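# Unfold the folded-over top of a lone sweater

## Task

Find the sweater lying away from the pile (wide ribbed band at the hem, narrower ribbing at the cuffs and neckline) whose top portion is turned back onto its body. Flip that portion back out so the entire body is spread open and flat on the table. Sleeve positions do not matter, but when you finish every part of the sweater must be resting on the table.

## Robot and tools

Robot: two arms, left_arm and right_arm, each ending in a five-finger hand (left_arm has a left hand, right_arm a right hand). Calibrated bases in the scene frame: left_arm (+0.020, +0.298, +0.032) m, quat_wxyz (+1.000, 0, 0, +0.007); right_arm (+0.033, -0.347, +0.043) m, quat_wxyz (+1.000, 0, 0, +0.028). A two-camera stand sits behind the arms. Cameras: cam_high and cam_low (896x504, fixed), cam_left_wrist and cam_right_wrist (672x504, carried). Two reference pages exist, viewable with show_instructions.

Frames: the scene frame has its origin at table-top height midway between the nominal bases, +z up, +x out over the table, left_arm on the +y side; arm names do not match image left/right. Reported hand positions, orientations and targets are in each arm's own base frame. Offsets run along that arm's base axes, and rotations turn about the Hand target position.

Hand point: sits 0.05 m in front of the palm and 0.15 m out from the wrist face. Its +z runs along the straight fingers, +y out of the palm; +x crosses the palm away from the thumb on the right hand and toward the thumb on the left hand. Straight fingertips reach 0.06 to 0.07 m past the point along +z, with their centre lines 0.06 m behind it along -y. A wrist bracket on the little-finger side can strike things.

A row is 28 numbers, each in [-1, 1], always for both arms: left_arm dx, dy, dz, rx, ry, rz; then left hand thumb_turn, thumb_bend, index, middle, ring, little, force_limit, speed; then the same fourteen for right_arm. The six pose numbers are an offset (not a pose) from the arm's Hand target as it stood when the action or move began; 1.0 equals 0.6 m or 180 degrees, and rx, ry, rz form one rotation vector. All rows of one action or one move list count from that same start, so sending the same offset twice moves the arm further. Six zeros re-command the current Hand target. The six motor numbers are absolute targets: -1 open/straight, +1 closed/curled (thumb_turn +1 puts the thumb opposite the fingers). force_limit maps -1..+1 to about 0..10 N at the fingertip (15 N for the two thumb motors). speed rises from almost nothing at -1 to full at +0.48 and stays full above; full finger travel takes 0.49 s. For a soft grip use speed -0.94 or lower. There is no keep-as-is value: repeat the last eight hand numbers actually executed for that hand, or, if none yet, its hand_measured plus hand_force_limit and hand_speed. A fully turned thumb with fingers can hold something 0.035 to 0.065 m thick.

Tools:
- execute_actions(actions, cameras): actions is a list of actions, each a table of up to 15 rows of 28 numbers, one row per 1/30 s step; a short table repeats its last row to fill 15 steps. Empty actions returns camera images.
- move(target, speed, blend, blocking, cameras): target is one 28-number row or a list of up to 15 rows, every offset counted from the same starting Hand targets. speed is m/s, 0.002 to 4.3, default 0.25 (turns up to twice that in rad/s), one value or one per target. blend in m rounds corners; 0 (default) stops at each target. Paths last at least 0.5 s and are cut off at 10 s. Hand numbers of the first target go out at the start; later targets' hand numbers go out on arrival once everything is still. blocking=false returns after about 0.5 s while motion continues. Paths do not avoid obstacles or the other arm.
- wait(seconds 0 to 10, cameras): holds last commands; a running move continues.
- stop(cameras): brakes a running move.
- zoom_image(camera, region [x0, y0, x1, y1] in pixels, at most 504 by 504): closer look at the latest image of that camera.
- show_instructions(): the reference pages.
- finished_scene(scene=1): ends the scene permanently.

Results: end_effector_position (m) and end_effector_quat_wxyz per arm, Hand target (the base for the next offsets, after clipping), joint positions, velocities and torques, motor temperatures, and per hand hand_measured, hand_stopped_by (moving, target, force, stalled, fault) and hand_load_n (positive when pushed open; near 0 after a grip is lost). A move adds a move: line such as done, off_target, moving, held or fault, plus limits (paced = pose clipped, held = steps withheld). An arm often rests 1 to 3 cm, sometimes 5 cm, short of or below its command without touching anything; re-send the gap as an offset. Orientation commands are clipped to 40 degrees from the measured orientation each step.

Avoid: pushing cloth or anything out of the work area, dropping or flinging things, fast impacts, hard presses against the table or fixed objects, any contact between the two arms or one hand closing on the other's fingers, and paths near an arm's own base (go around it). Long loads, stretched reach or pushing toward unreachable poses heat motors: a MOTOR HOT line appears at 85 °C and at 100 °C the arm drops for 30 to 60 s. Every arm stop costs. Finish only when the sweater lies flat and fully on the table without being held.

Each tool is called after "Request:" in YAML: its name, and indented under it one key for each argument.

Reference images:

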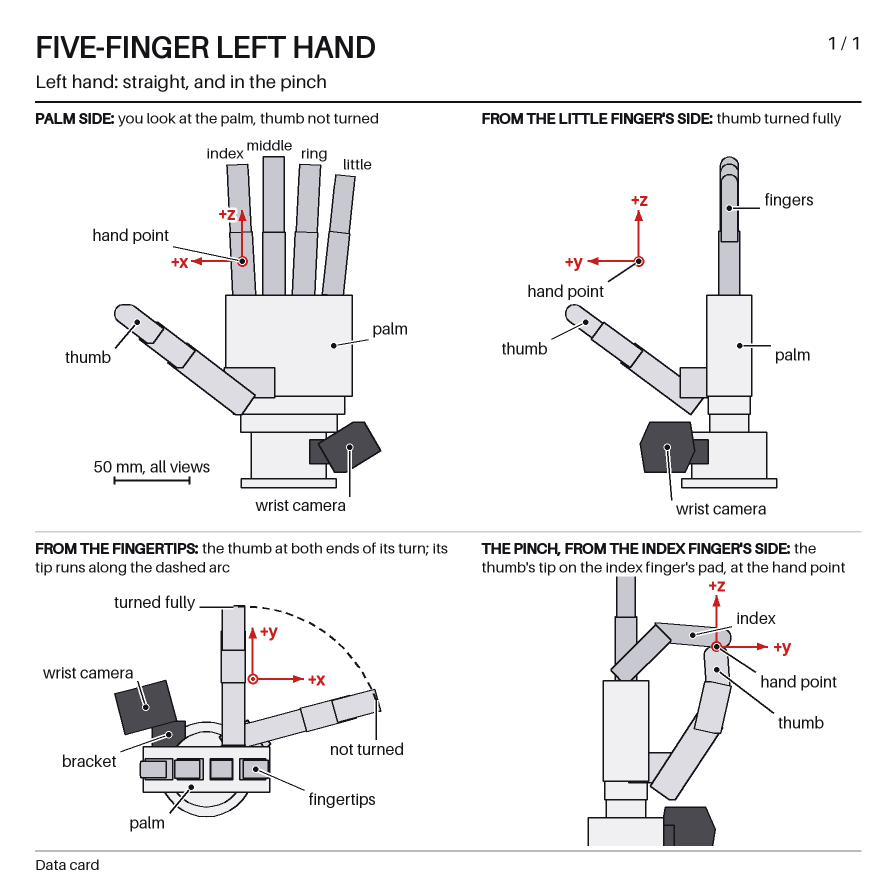

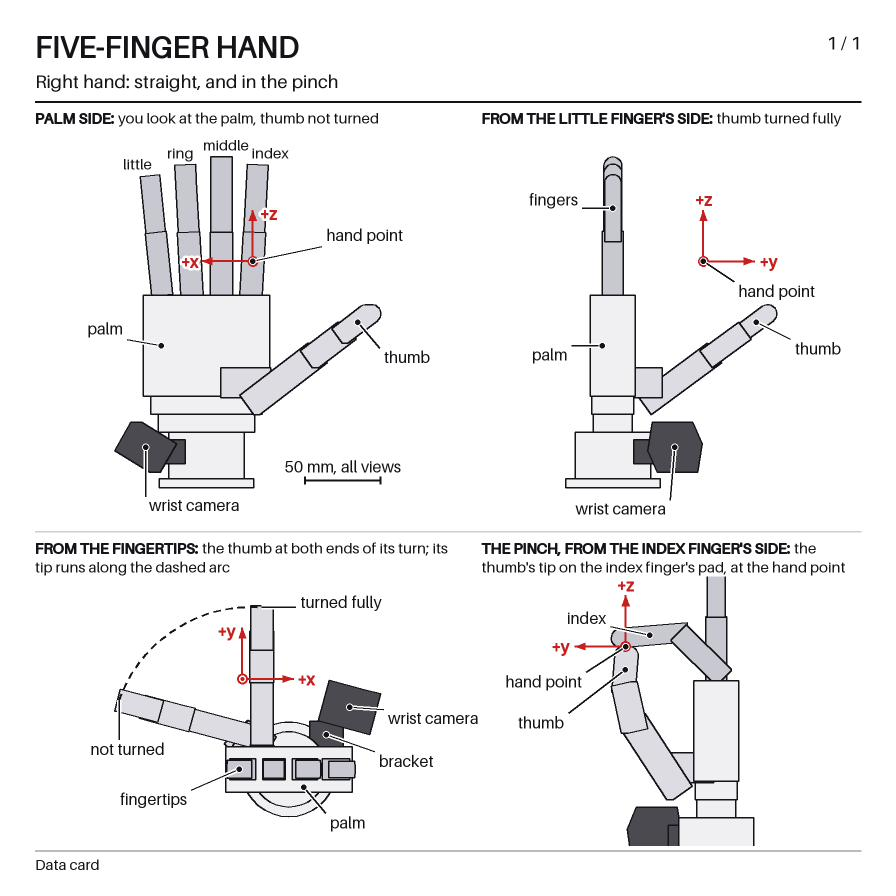

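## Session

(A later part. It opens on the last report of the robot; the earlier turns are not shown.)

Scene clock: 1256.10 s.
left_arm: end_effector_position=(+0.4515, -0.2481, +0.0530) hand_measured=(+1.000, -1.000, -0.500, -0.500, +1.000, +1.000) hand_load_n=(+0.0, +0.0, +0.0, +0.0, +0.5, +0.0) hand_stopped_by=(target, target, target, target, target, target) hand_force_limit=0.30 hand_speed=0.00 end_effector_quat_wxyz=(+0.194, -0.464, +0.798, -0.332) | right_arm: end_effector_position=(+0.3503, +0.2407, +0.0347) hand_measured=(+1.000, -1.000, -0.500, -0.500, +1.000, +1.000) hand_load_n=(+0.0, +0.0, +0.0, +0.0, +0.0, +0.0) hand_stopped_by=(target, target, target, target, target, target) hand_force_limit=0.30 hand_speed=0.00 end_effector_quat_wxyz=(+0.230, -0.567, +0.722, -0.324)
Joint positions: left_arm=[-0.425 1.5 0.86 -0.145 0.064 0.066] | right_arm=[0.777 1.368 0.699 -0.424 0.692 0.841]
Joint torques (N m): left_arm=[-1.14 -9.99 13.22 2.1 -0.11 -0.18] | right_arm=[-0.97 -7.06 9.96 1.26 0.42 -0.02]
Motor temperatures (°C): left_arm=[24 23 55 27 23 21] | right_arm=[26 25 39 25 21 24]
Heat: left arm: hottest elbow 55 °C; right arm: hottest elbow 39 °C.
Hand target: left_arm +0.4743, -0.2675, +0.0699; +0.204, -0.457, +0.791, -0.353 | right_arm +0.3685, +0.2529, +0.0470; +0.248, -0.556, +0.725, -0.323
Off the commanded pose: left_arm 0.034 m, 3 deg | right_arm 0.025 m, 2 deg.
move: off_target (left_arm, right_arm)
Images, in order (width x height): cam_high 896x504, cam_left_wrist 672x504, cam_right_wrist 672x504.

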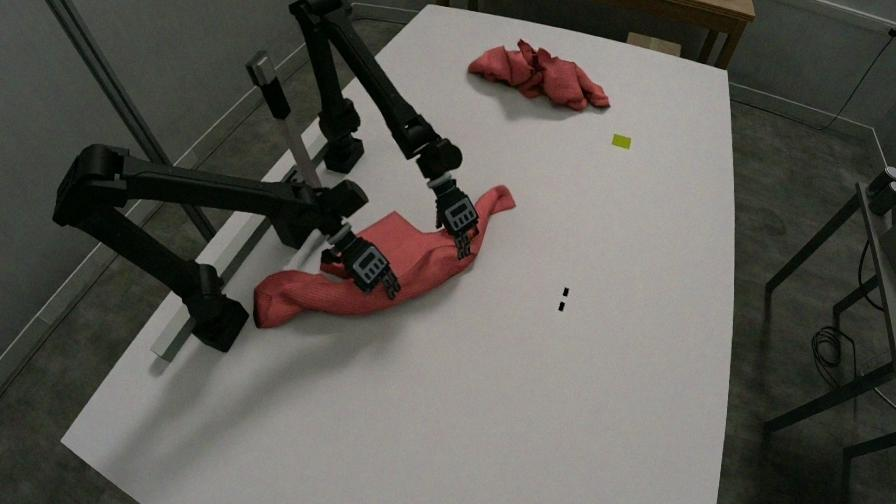

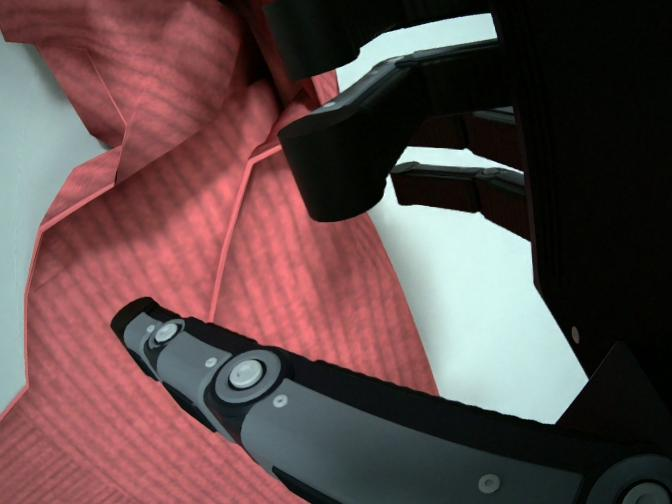

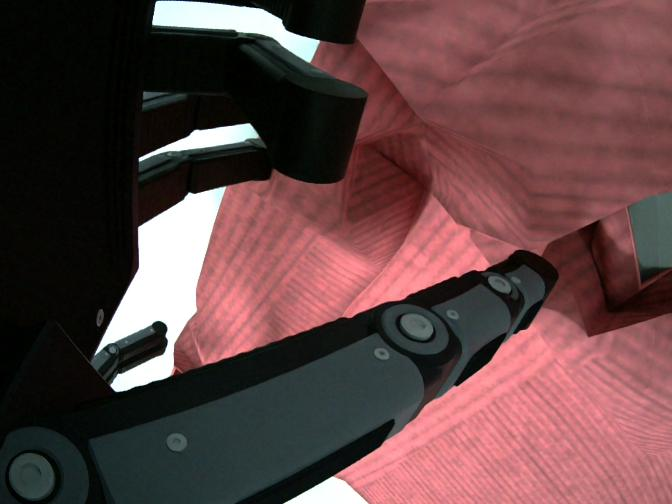

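Request:
move:
  target: [0,-0.0205,-0.055,0,0,0,1,-1,-0.5,-0.5,1,1,0.3,0.0,0.0327,0.0267,-0.046,0,0,0,1,-1,-0.5,-0.5,1,1,0.3,0.0]
  speed: 0.1
  cameras: ["cam_left_wrist", "cam_right_wrist", "cam_high"]

Scene clock: 1276.07 s.
left_arm: end_effector_position=(+0.4604, -0.2642, +0.0288) hand_measured=(+1.000, -1.000, -0.500, -0.500, +1.000, +1.000) hand_load_n=(+0.0, +0.0, +0.0, +0.0, +0.0, +0.0) hand_stopped_by=(target, target, target, target, target, target) hand_force_limit=0.30 hand_speed=0.00 end_effector_quat_wxyz=(+0.199, -0.461, +0.796, -0.338) | right_arm: end_effector_position=(+0.3691, +0.2545, +0.0102) hand_measured=(+1.000, -1.000, -0.500, -0.500, +1.000, +1.000) hand_load_n=(-0.5, +0.0, +0.0, +0.0, +0.0, +0.0) hand_stopped_by=(target, target, target, target, target, target) hand_force_limit=0.30 hand_speed=0.00 end_effector_quat_wxyz=(+0.231, -0.563, +0.724, -0.325)
Joint positions: left_arm=[-0.451 1.576 0.86 -0.05 0.045 0.05] | right_arm=[0.769 1.48 0.729 -0.337 0.692 0.841]
Joint torques (N m): left_arm=[-0.97 -10.87 11.15 2.13 -0.11 -0.18] | right_arm=[-2.37 -8.94 9.68 1.43 0.31 -0.14]
Motor temperatures (°C): left_arm=[24 23 55 27 23 21] | right_arm=[26 25 39 25 21 24]
Heat: left arm: hottest elbow 55 °C; right arm: hottest elbow 39 °C.
Hand target: left_arm +0.4744, -0.2797, +0.0368; +0.204, -0.457, +0.791, -0.352 | right_arm +0.3882, +0.2690, +0.0195; +0.248, -0.556, +0.725, -0.323
Off the commanded pose: left_arm 0.022 m, 2 deg | right_arm 0.026 m, 2 deg.
move: off_target (left_arm, right_arm)
Images, in order (width x height): cam_high 896x504, cam_left_wrist 672x504, cam_right_wrist 672x504.

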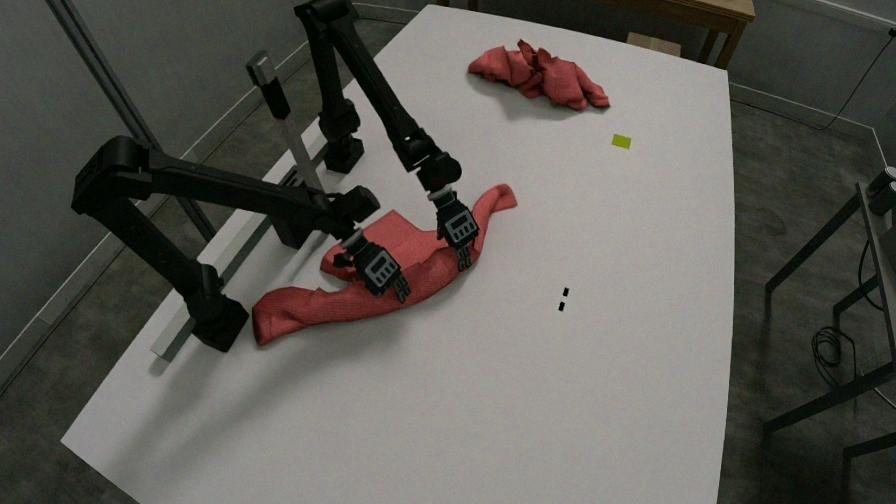

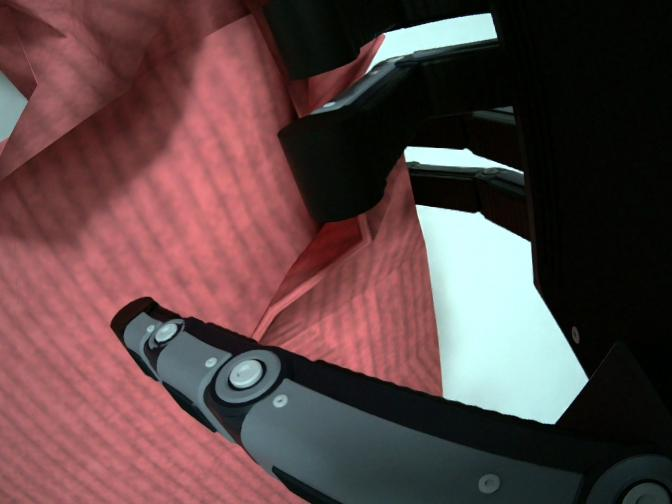

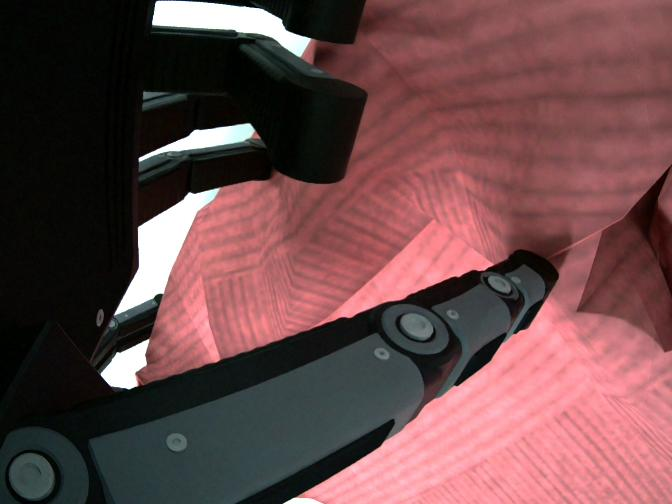

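Request:
move:
  target:
    - [0,0,0.07,0,0,0,1,-1,-0.5,-0.5,1,1,0.3,0.0,0,0,0,0,0,0,1,-1,-0.5,-0.5,1,1,0.3,0.0]
    - [0.045,-0.017,0.06,0,0,0,1,-1,-0.5,-0.5,1,1,0.3,0.0,0,0,0,0,0,0,1,-1,-0.5,-0.5,1,1,0.3,0.0]
  speed: 0.15
  cameras: ["cam_left_wrist", "cam_right_wrist"]

Scene clock: 1310.17 s.
left_arm: end_effector_position=(+0.4831, -0.2755, +0.0595) hand_measured=(+1.000, -1.000, -0.500, -0.500, +1.000, +1.000) hand_load_n=(+0.0, +0.0, +0.0, +0.0, +0.0, +0.0) hand_stopped_by=(target, target, target, target, target, target) hand_force_limit=0.30 hand_speed=0.00 end_effector_quat_wxyz=(+0.199, -0.461, +0.795, -0.340) | right_arm: end_effector_position=(+0.3691, +0.2545, +0.0102) hand_measured=(+1.000, -1.000, -0.500, -0.500, +1.000, +1.000) hand_load_n=(-0.5, +0.0, +0.0, +0.0, +0.0, +0.0) hand_stopped_by=(target, target, target, target, target, target) hand_force_limit=0.30 hand_speed=0.00 end_effector_quat_wxyz=(+0.231, -0.563, +0.724, -0.325)
Joint positions: left_arm=[-0.451 1.578 0.962 -0.146 0.046 0.049] | right_arm=[0.769 1.48 0.729 -0.337 0.692 0.841]
Joint torques (N m): left_arm=[-0.56 -11.58 13.35 1.35 0.02 -0.12] | right_arm=[-1.49 -7.94 9.78 1.54 0.3 -0.09]
Heat: left arm: hottest elbow 52 °C; right arm: hottest elbow 39 °C.
Hand target: left_arm +0.5015, -0.2900, +0.0730; +0.204, -0.457, +0.791, -0.353 | right_arm +0.3882, +0.2690, +0.0195; +0.248, -0.556, +0.725, -0.323
Off the commanded pose: left_arm 0.027 m, 2 deg | right_arm 0.026 m, 2 deg.
move: off_target (left_arm, right_arm)
Images, in order (width x height): cam_left_wrist 672x504, cam_right_wrist 672x504.

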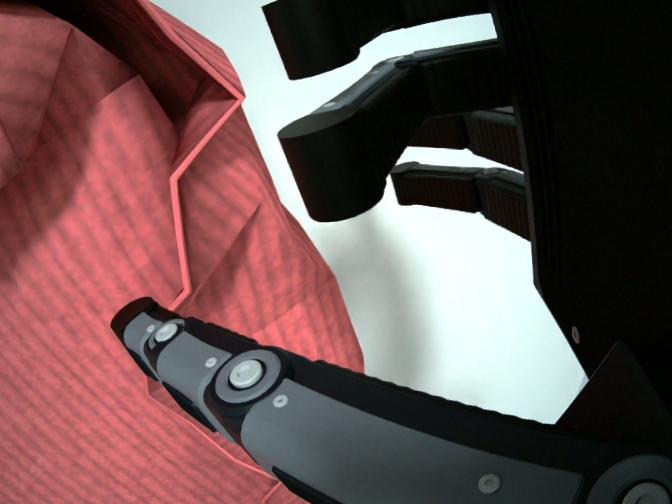

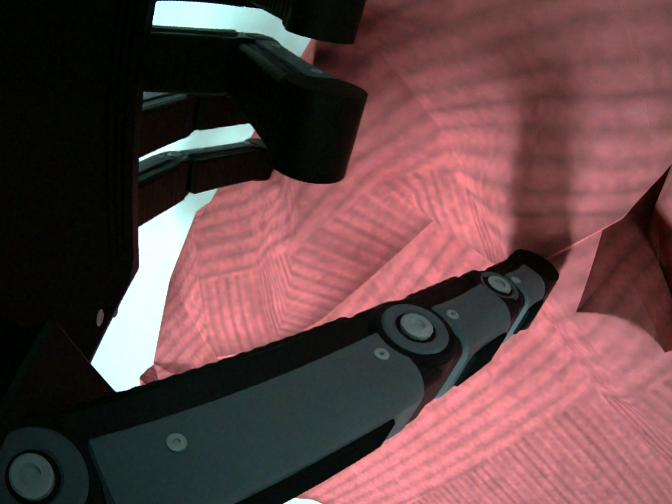

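Request:
move:
  target:
    - [-0.0167,0.0083,0,0,0,0,1,-1,-0.5,-0.5,1,1,0.3,0.0,0,0,0,0,0,0,1,-1,-0.5,-0.5,1,1,0.3,0.0]
    - [-0.03,0.015,-0.075,0,0,0,1,-1,-0.5,-0.5,1,1,0.3,0.0,-0.0067,-0.005,-0.025,0,0,0,1,-1,-0.5,-0.5,1,1,0.3,0.0]
  speed: 0.1
  cameras: ["cam_left_wrist", "cam_right_wrist", "cam_high"]

Scene clock: 1336.03 s.
left_arm: end_effector_position=(+0.4886, -0.2782, +0.0402) hand_measured=(+1.000, -1.000, -0.500, -0.500, +1.000, +1.000) hand_load_n=(+0.0, +0.0, +0.0, +0.0, +0.0, +0.0) hand_stopped_by=(target, target, target, target, target, target) hand_force_limit=0.30 hand_speed=0.00 end_effector_quat_wxyz=(+0.210, -0.456, +0.788, -0.356) | right_arm: end_effector_position=(+0.3759, +0.2611, +0.0053) hand_measured=(+1.000, -1.000, -0.500, -0.500, +1.000, +1.000) hand_load_n=(+0.0, +0.0, +0.0, +0.0, +0.0, +0.0) hand_stopped_by=(target, target, target, target, target, target) hand_force_limit=0.30 hand_speed=0.00 end_effector_quat_wxyz=(+0.244, -0.558, +0.725, -0.323)
Joint positions: left_arm=[-0.451 1.616 0.925 -0.03 0.046 0.049] | right_arm=[0.769 1.505 0.729 -0.285 0.692 0.841]
Joint torques (N m): left_arm=[-0.5 -11.81 7.31 2.19 0.02 -0.13] | right_arm=[-1.79 -8.7 7.65 1.31 0.29 -0.05]
Heat: left arm: hottest elbow 51 °C; right arm: hottest elbow 39 °C.
Hand target: left_arm +0.4834, -0.2810, +0.0278; +0.204, -0.457, +0.791, -0.352 | right_arm +0.3843, +0.2661, +0.0046; +0.248, -0.556, +0.725, -0.323
Off the commanded pose: left_arm 0.014 m, 1 deg | right_arm 0.010 m, 1 deg.
move: off_target (left_arm)
Images, in order (width x height): cam_high 896x504, cam_left_wrist 672x504, cam_right_wrist 672x504.

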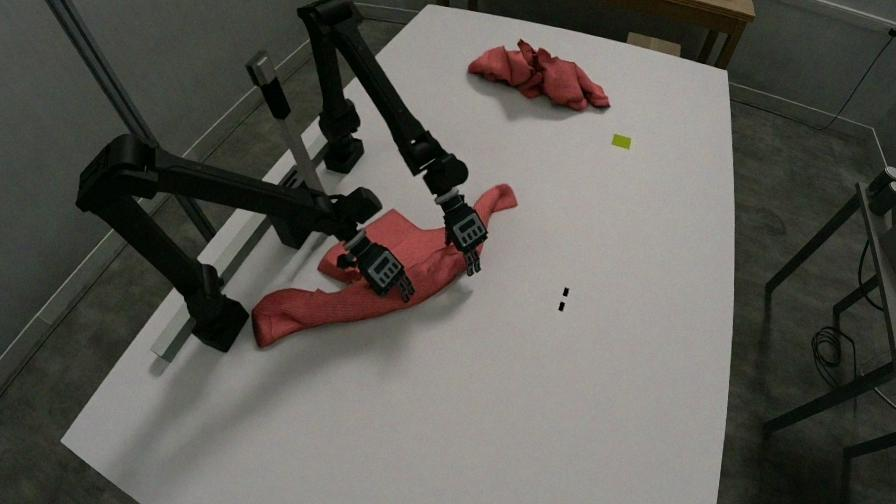

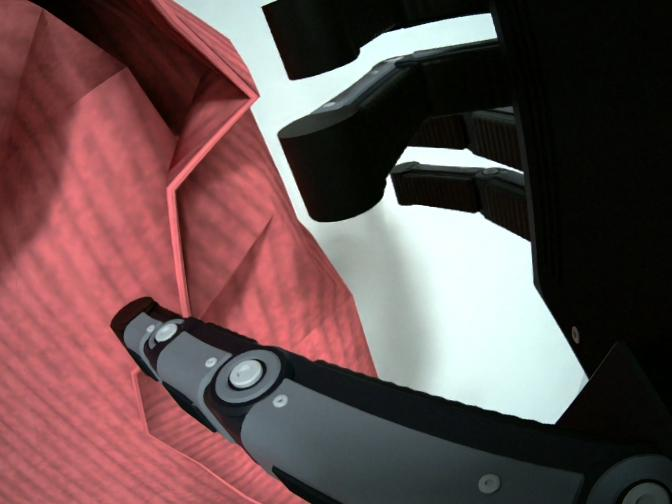

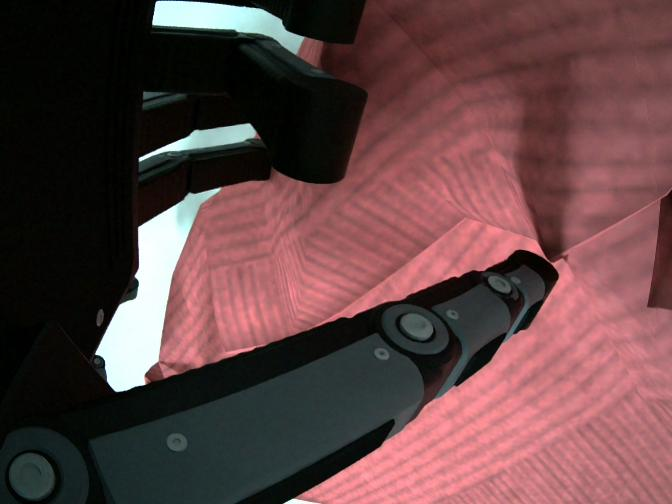

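Request:
zoom_image:
  camera: "cam_right_wrist"
  region: [120, 0, 672, 504]

Region (120, 0, 672, 504) is 552x504 pixels. A region can be at most 504 by 504 pixels.

Request:
zoom_image:
  camera: "cam_right_wrist"
  region: [140, 60, 640, 440]

Scaled by 1.008 from the camera's 672x504 image, which has a finer 960x720 frame.

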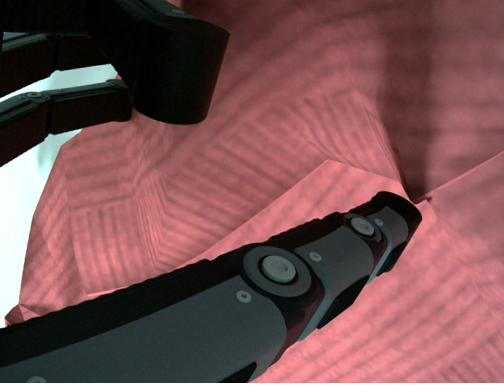

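Request:
move:
  target:
    - [-0.0167,0.01,0.087,0,0,0,1,-1,-0.5,-0.5,1,1,0.3,0.0,-0.03,-0.01,0.075,0,0,0,1,-1,-0.5,-0.5,1,1,0.3,0.0]
    - [-0.013,0.01,-0.013,0,0,0,1,-1,-0.5,-0.5,1,1,0.3,0.0,-0.0438,-0.0118,0.01,0,0,0,1,-1,-0.5,-0.5,1,1,0.3,0.0]
  speed: 0.15
  cameras: ["cam_left_wrist", "cam_right_wrist", "cam_high"]

Scene clock: 1367.77 s.
left_arm: end_effector_position=(+0.4784, -0.2738, +0.0297) hand_measured=(+1.000, -1.000, -0.500, -0.500, +1.000, +1.000) hand_load_n=(+0.0, +0.0, +0.0, +0.0, +0.0, +0.0) hand_stopped_by=(target, target, target, target, target, target) hand_force_limit=0.30 hand_speed=0.00 end_effector_quat_wxyz=(+0.208, -0.457, +0.789, -0.354) | right_arm: end_effector_position=(+0.3562, +0.2514, +0.0120) hand_measured=(+1.000, -1.000, -0.500, -0.500, +1.000, +1.000) hand_load_n=(+0.0, +0.0, +0.0, +0.0, +0.0, +0.0) hand_stopped_by=(target, target, target, target, target, target) hand_force_limit=0.30 hand_speed=0.00 end_effector_quat_wxyz=(+0.240, -0.560, +0.723, -0.325)
Joint positions: left_arm=[-0.451 1.612 0.887 0 0.049 0.049] | right_arm=[0.79 1.443 0.688 -0.327 0.704 0.86]
Joint torques (N m): left_arm=[-0.26 -11.81 7.36 2.21 0.04 -0.09] | right_arm=[-1.38 -8.59 6.78 1.59 0.6 0.08]
Motor temperatures (°C): left_arm=[24 24 46 27 23 21] | right_arm=[26 25 38 25 21 24]
Heat: left arm: hottest elbow 46 °C; right arm: hottest elbow 38 °C.
Hand target: left_arm +0.4756, -0.2749, +0.0201; +0.204, -0.457, +0.791, -0.352 | right_arm +0.3579, +0.2589, +0.0105; +0.248, -0.556, +0.725, -0.323
Off the commanded pose: left_arm 0.010 m, 1 deg | right_arm 0.008 m, 1 deg.
move: done
Images, in order (width x height): cam_high 896x504, cam_left_wrist 672x504, cam_right_wrist 672x504.

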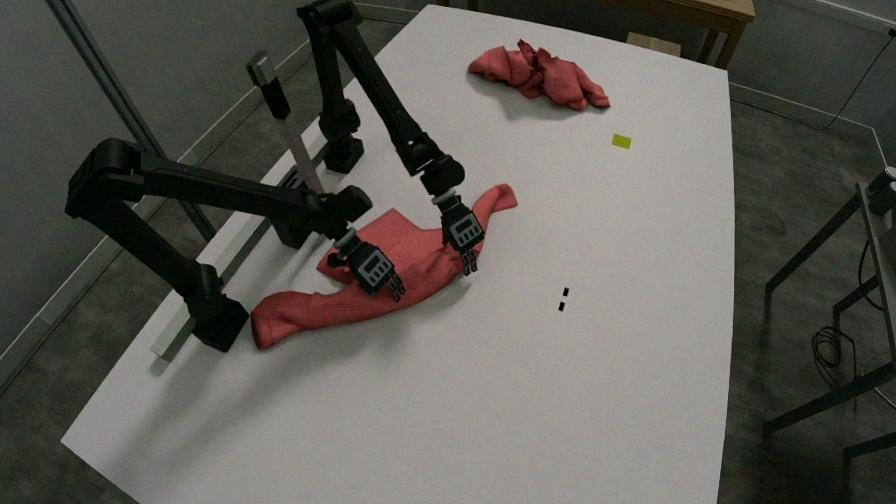

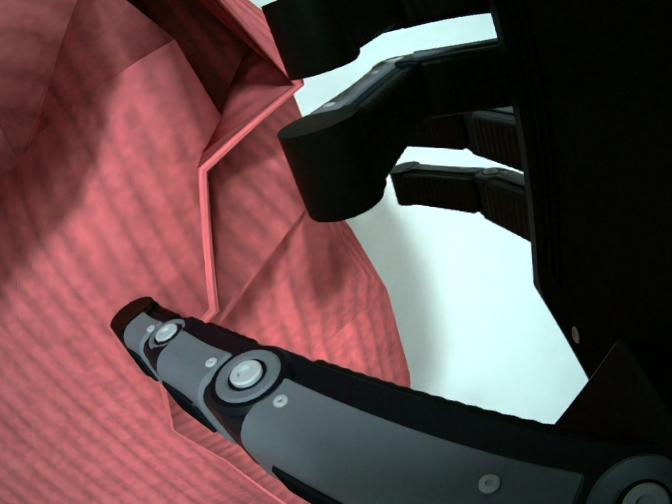

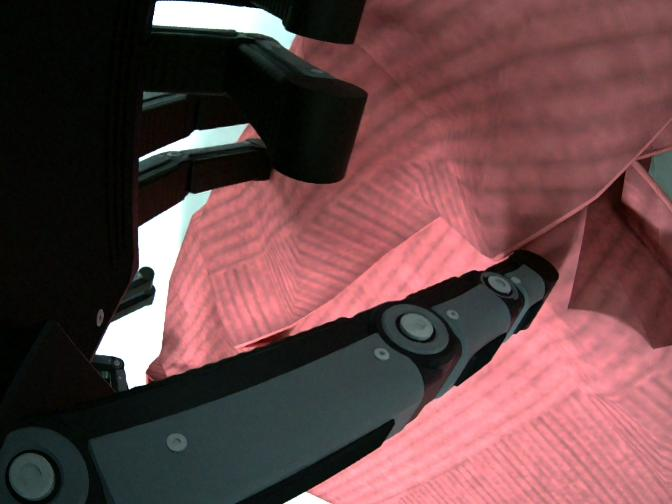

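Request:
move:
  target: [-0.024,0.0067,-0.037,0,0,0,1,-1,-0.5,-0.5,1,1,0.3,0.0,-0.005,-0.0033,-0.025,0,0,0,1,-1,-0.5,-0.5,1,1,0.3,0.0]
  speed: 0.08
  cameras: ["cam_left_wrist", "cam_right_wrist", "cam_low"]

Scene clock: 1375.07 s.
left_arm: end_effector_position=(+0.4689, -0.2691, +0.0125) hand_measured=(+1.000, -1.000, -0.500, -0.500, +1.000, +1.000) hand_load_n=(+0.0, +0.0, +0.0, +0.0, +0.0, +0.0) hand_stopped_by=(target, target, target, target, target, target) hand_force_limit=0.30 hand_speed=0.00 end_effector_quat_wxyz=(+0.211, -0.455, +0.787, -0.359) | right_arm: end_effector_position=(+0.3582, +0.2525, +0.0053) hand_measured=(+1.000, -1.000, -0.500, -0.500, +1.000, +1.000) hand_load_n=(+0.0, +0.0, +0.0, +0.5, +0.0, +0.0) hand_stopped_by=(target, target, target, target, target, target) hand_force_limit=0.30 hand_speed=0.00 end_effector_quat_wxyz=(+0.250, -0.555, +0.724, -0.326)
Joint positions: left_arm=[-0.451 1.623 0.833 0.076 0.048 0.049] | right_arm=[0.791 1.459 0.671 -0.275 0.709 0.862]
Joint torques (N m): left_arm=[-0.67 -11.11 6.45 2.18 -0.11 -0.14] | right_arm=[-0.97 -8.41 6.19 1.24 0.45 0.15]
Heat: left arm: hottest elbow 46 °C; right arm: hottest elbow 38 °C.
Hand target: left_arm +0.4613, -0.2710, -0.0020; +0.204, -0.457, +0.791, -0.353 | right_arm +0.3550, +0.2570, -0.0044; +0.248, -0.556, +0.725, -0.323
Off the commanded pose: left_arm 0.017 m, 1 deg | right_arm 0.011 m, 0 deg.
move: off_target (left_arm, right_arm)
Images, in order (width x height): cam_low 896x504, cam_left_wrist 672x504, cam_right_wrist 672x504.

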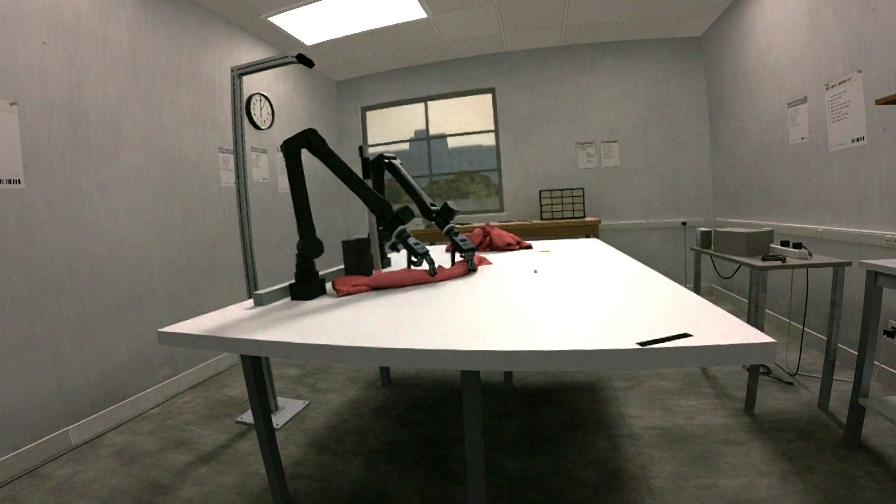

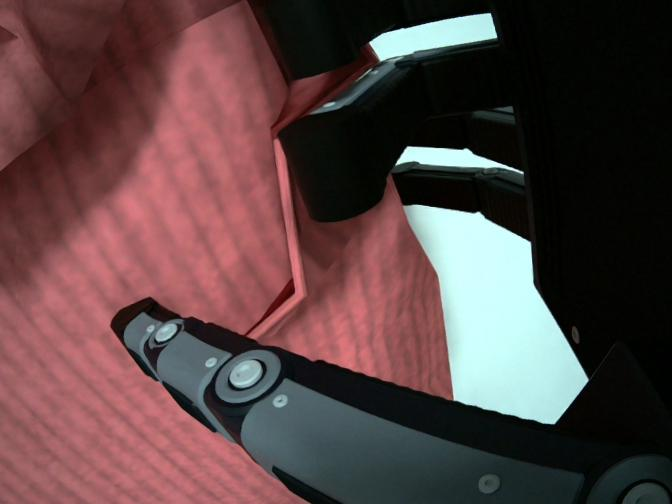

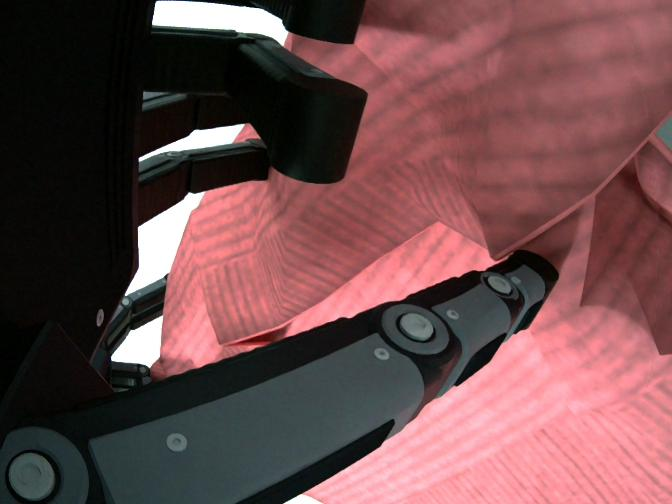

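Request:
move:
  target:
    - [0,0,-0.018,0,0,0,1,-1,-0.5,-0.5,1,1,0.3,-0.4,0,0,-0.022,0,0,0,1,-1,-0.5,-0.5,1,1,0.3,-0.4]
    - [0,0,-0.018,0,0,0,1,-0.2,0.05,0.05,1,1,0.3,-0.4,0,0,-0.022,0,0,0,1,-0.2,0.05,0.05,1,1,0.3,-0.4]
  speed: 0.08
  cameras: ["cam_left_wrist", "cam_right_wrist"]

Scene clock: 1384.90 s.
left_arm: end_effector_position=(+0.4716, -0.2727, +0.0058) hand_measured=(+1.000, -0.206, +0.050, +0.050, +1.000, +1.000) hand_load_n=(+0.5, +7.0, +1.5, +4.0, -1.0, +0.0) hand_stopped_by=(target, target, target, target, target, target) hand_force_limit=0.30 hand_speed=-0.40 end_effector_quat_wxyz=(+0.213, -0.453, +0.785, -0.366) | right_arm: end_effector_position=(+0.3643, +0.2562, -0.0017) hand_measured=(+1.000, -0.204, +0.050, +0.050, +1.000, +1.000) hand_load_n=(+1.0, +4.5, +1.0, +3.5, +0.0, +0.0) hand_stopped_by=(target, target, target, target, target, target) hand_force_limit=0.30 hand_speed=-0.40 end_effector_quat_wxyz=(+0.262, -0.544, +0.726, -0.328)
Joint positions: left_arm=[-0.454 1.645 0.826 0.121 0.05 0.046] | right_arm=[0.791 1.488 0.663 -0.211 0.72 0.871]
Joint torques (N m): left_arm=[-0.56 -11.05 6.22 1.74 -0.17 -0.12] | right_arm=[-0.26 -7.82 5.85 0.57 -0.08 0.1]
Heat: left arm: hottest elbow 45 °C; right arm: hottest elbow 37 °C.
Hand target: left_arm +0.4613, -0.2710, -0.0127; +0.204, -0.457, +0.791, -0.353 | right_arm +0.3550, +0.2569, -0.0177; +0.248, -0.556, +0.725, -0.323
Off the commanded pose: left_arm 0.021 m, 2 deg | right_arm 0.018 m, 2 deg.
move: off_target (left_arm, right_arm); target 2's new numbers were sent with left_arm's hand 0.019 m and 1 deg from that target
Images, in order (width x height): cam_left_wrist 672x504, cam_right_wrist 672x504.

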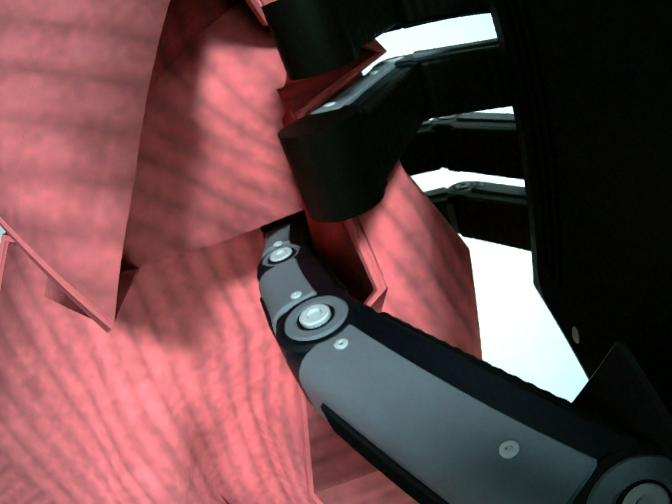

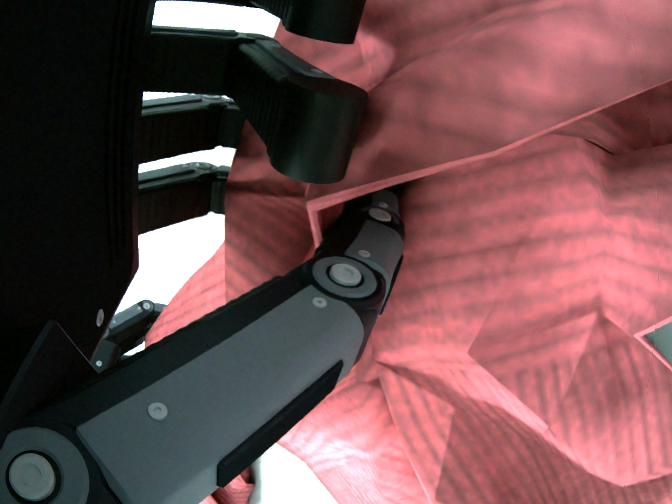

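Request:
move:
  target:
    - [0,0,0.0,0,0,0,1,-1,-0.5,-0.5,1,1,0.3,-0.2,0,0,0,0,0,0,1,-0.2,0.05,0.05,1,1,0.3,-0.4]
    - [0,0,0.08,0,0,0,1,-1,-0.5,-0.5,1,1,0.3,-0.2,0,0,0,0,0,0,1,-0.2,0.05,0.05,1,1,0.3,-0.4]
  speed: 0.08
  cameras: ["cam_left_wrist", "cam_high"]

Scene clock: 1412.53 s.
left_arm: end_effector_position=(+0.4531, -0.2633, +0.0207) hand_measured=(+1.000, -1.000, -0.500, -0.500, +1.000, +1.000) hand_load_n=(+0.0, +0.0, +0.0, +0.0, +0.0, +0.0) hand_stopped_by=(target, target, target, target, target, target) hand_force_limit=0.30 hand_speed=-0.20 end_effector_quat_wxyz=(+0.199, -0.460, +0.795, -0.343) | right_arm: end_effector_position=(+0.3644, +0.2562, -0.0017) hand_measured=(+1.000, -0.204, +0.050, +0.050, +1.000, +1.000) hand_load_n=(+0.5, +4.5, +0.5, +3.0, -0.5, +0.0) hand_stopped_by=(target, target, target, target, target, target) hand_force_limit=0.30 hand_speed=-0.40 end_effector_quat_wxyz=(+0.262, -0.544, +0.726, -0.328)
Joint positions: left_arm=[-0.454 1.575 0.826 -0.008 0.048 0.046] | right_arm=[0.791 1.488 0.663 -0.211 0.72 0.871]
Joint torques (N m): left_arm=[-0.56 -13.39 9.98 1.16 -0.11 -0.11] | right_arm=[-0.38 -7.18 5.79 0.58 -0.1 0.09]
Heat: left arm: hottest elbow 43 °C; right arm: hottest elbow 37 °C.
Hand target: left_arm +0.4612, -0.2710, +0.0351; +0.204, -0.457, +0.791, -0.352 | right_arm +0.3550, +0.2570, -0.0176; +0.248, -0.556, +0.725, -0.323
Off the commanded pose: left_arm 0.018 m, 1 deg | right_arm 0.019 m, 2 deg.
move: off_target (left_arm, right_arm)
Images, in order (width x height): cam_high 896x504, cam_left_wrist 672x504.

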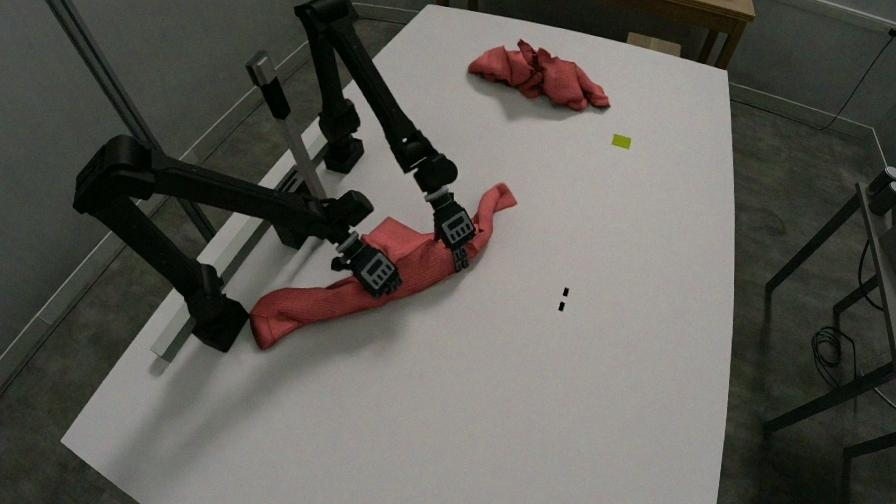

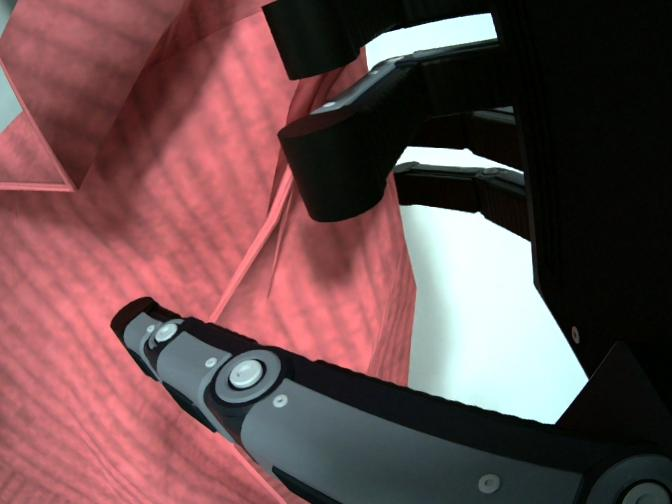

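Request:
move:
  target:
    - [0,0,0.05,0,0,0,1,-1,-0.5,-0.5,1,1,0.3,-0.2,0.01,0,0.12,0,0,0,1,0.0,0.2,0.2,1,1,0.3,-0.6]
    - [0,0,0.05,0,0,0,1,-1,-0.5,-0.5,1,1,0.3,-0.2,0.02,0,0.25,0,0,0,1,0.0,0.2,0.2,1,1,0.3,-0.6]
  speed: 0.08
  cameras: ["cam_left_wrist", "cam_right_wrist", "cam_high", "cam_low"]

Scene clock: 1421.73 s.
left_arm: end_effector_position=(+0.4396, -0.2568, +0.0374) hand_measured=(+1.000, -1.000, -0.500, -0.500, +1.000, +1.000) hand_load_n=(+0.0, +0.0, +0.0, +0.0, +0.0, +0.0) hand_stopped_by=(target, target, target, target, target, target) hand_force_limit=0.30 hand_speed=-0.20 end_effector_quat_wxyz=(+0.191, -0.463, +0.800, -0.331) | right_arm: end_effector_position=(+0.3511, +0.2471, +0.1006) hand_measured=(+1.000, -0.116, +0.198, +0.190, +1.000, +1.000) hand_load_n=(+0.5, +9.0, +8.0, +6.0, +0.0, +0.0) hand_stopped_by=(target, force, force, force, target, target) hand_force_limit=0.30 hand_speed=-0.60 end_effector_quat_wxyz=(+0.223, -0.565, +0.726, -0.323)
Joint positions: left_arm=[-0.454 1.514 0.826 -0.1 0.048 0.046] | right_arm=[0.787 1.279 0.828 -0.672 0.695 0.87]
Joint torques (N m): left_arm=[-0.5 -12.63 12.93 1.2 -0.1 -0.12] | right_arm=[-1.44 -10.64 11.63 0.25 0.52 -0.17]
Heat: left arm: hottest elbow 44 °C; right arm: hottest elbow 37 °C.
Hand target: left_arm +0.4612, -0.2710, +0.0651; +0.204, -0.457, +0.791, -0.353 | right_arm +0.3669, +0.2570, +0.1323; +0.248, -0.556, +0.725, -0.323
Off the commanded pose: left_arm 0.038 m, 3 deg | right_arm 0.037 m, 3 deg.
move: off_target (left_arm, right_arm)

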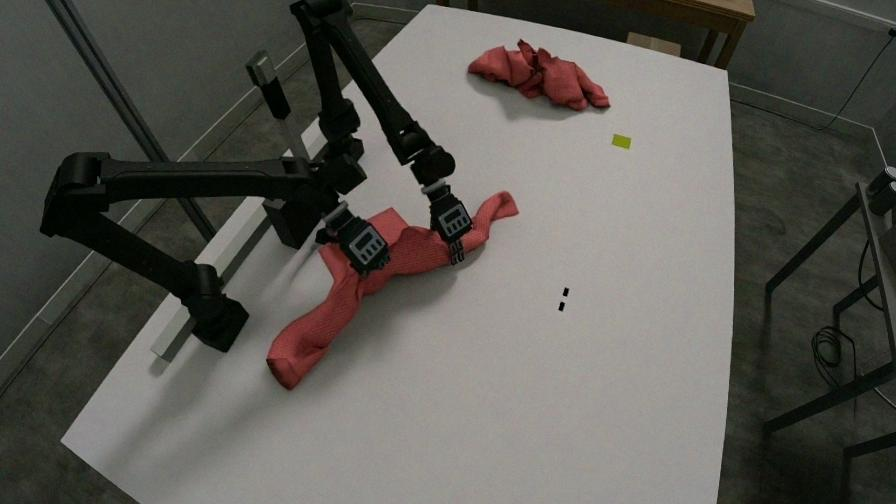

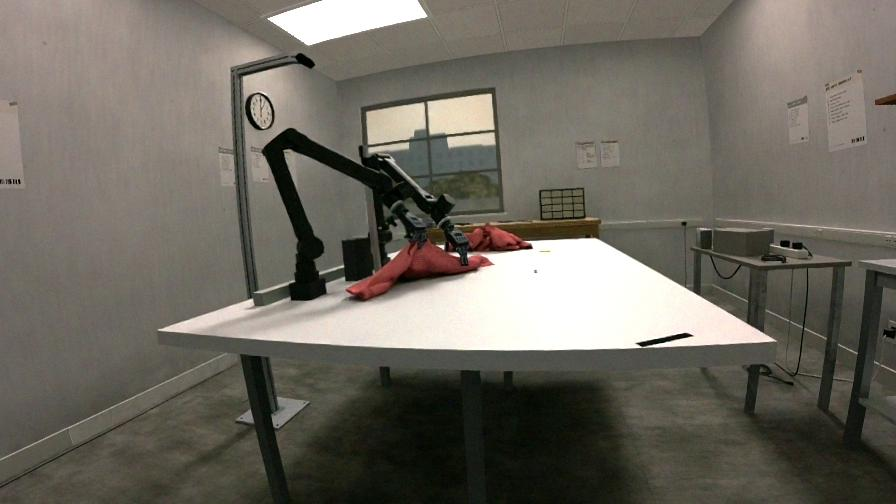

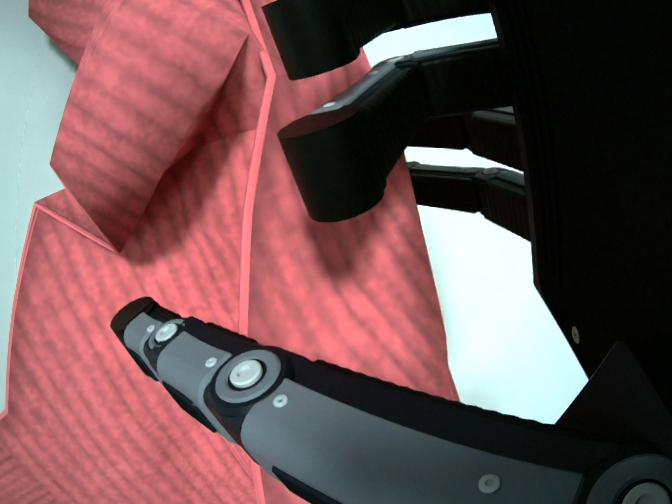

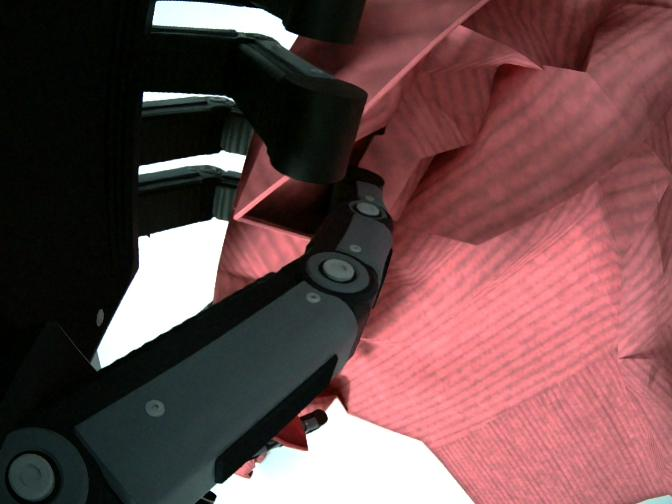

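Request:
zoom_image:
  camera: "cam_right_wrist"
  region: [200, 0, 620, 320]

Request:
zoom_image:
  camera: "cam_high"
  region: [240, 160, 540, 400]

Request:
zoom_image:
  camera: "cam_low"
  region: [320, 180, 540, 320]

Scaled by 1.200 from the camera's 672x504 image, which has a finer 960x720 frame.

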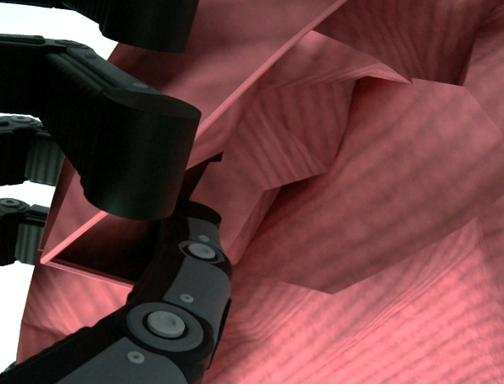

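Scaled by 1.680.

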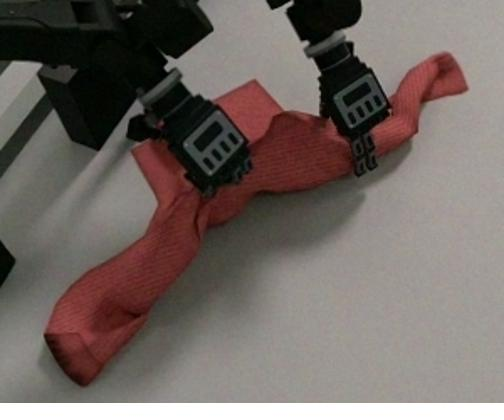

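Scaled by 2.291.

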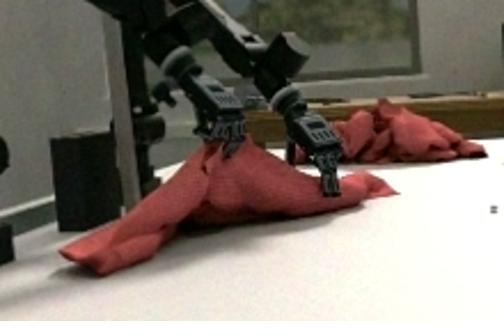

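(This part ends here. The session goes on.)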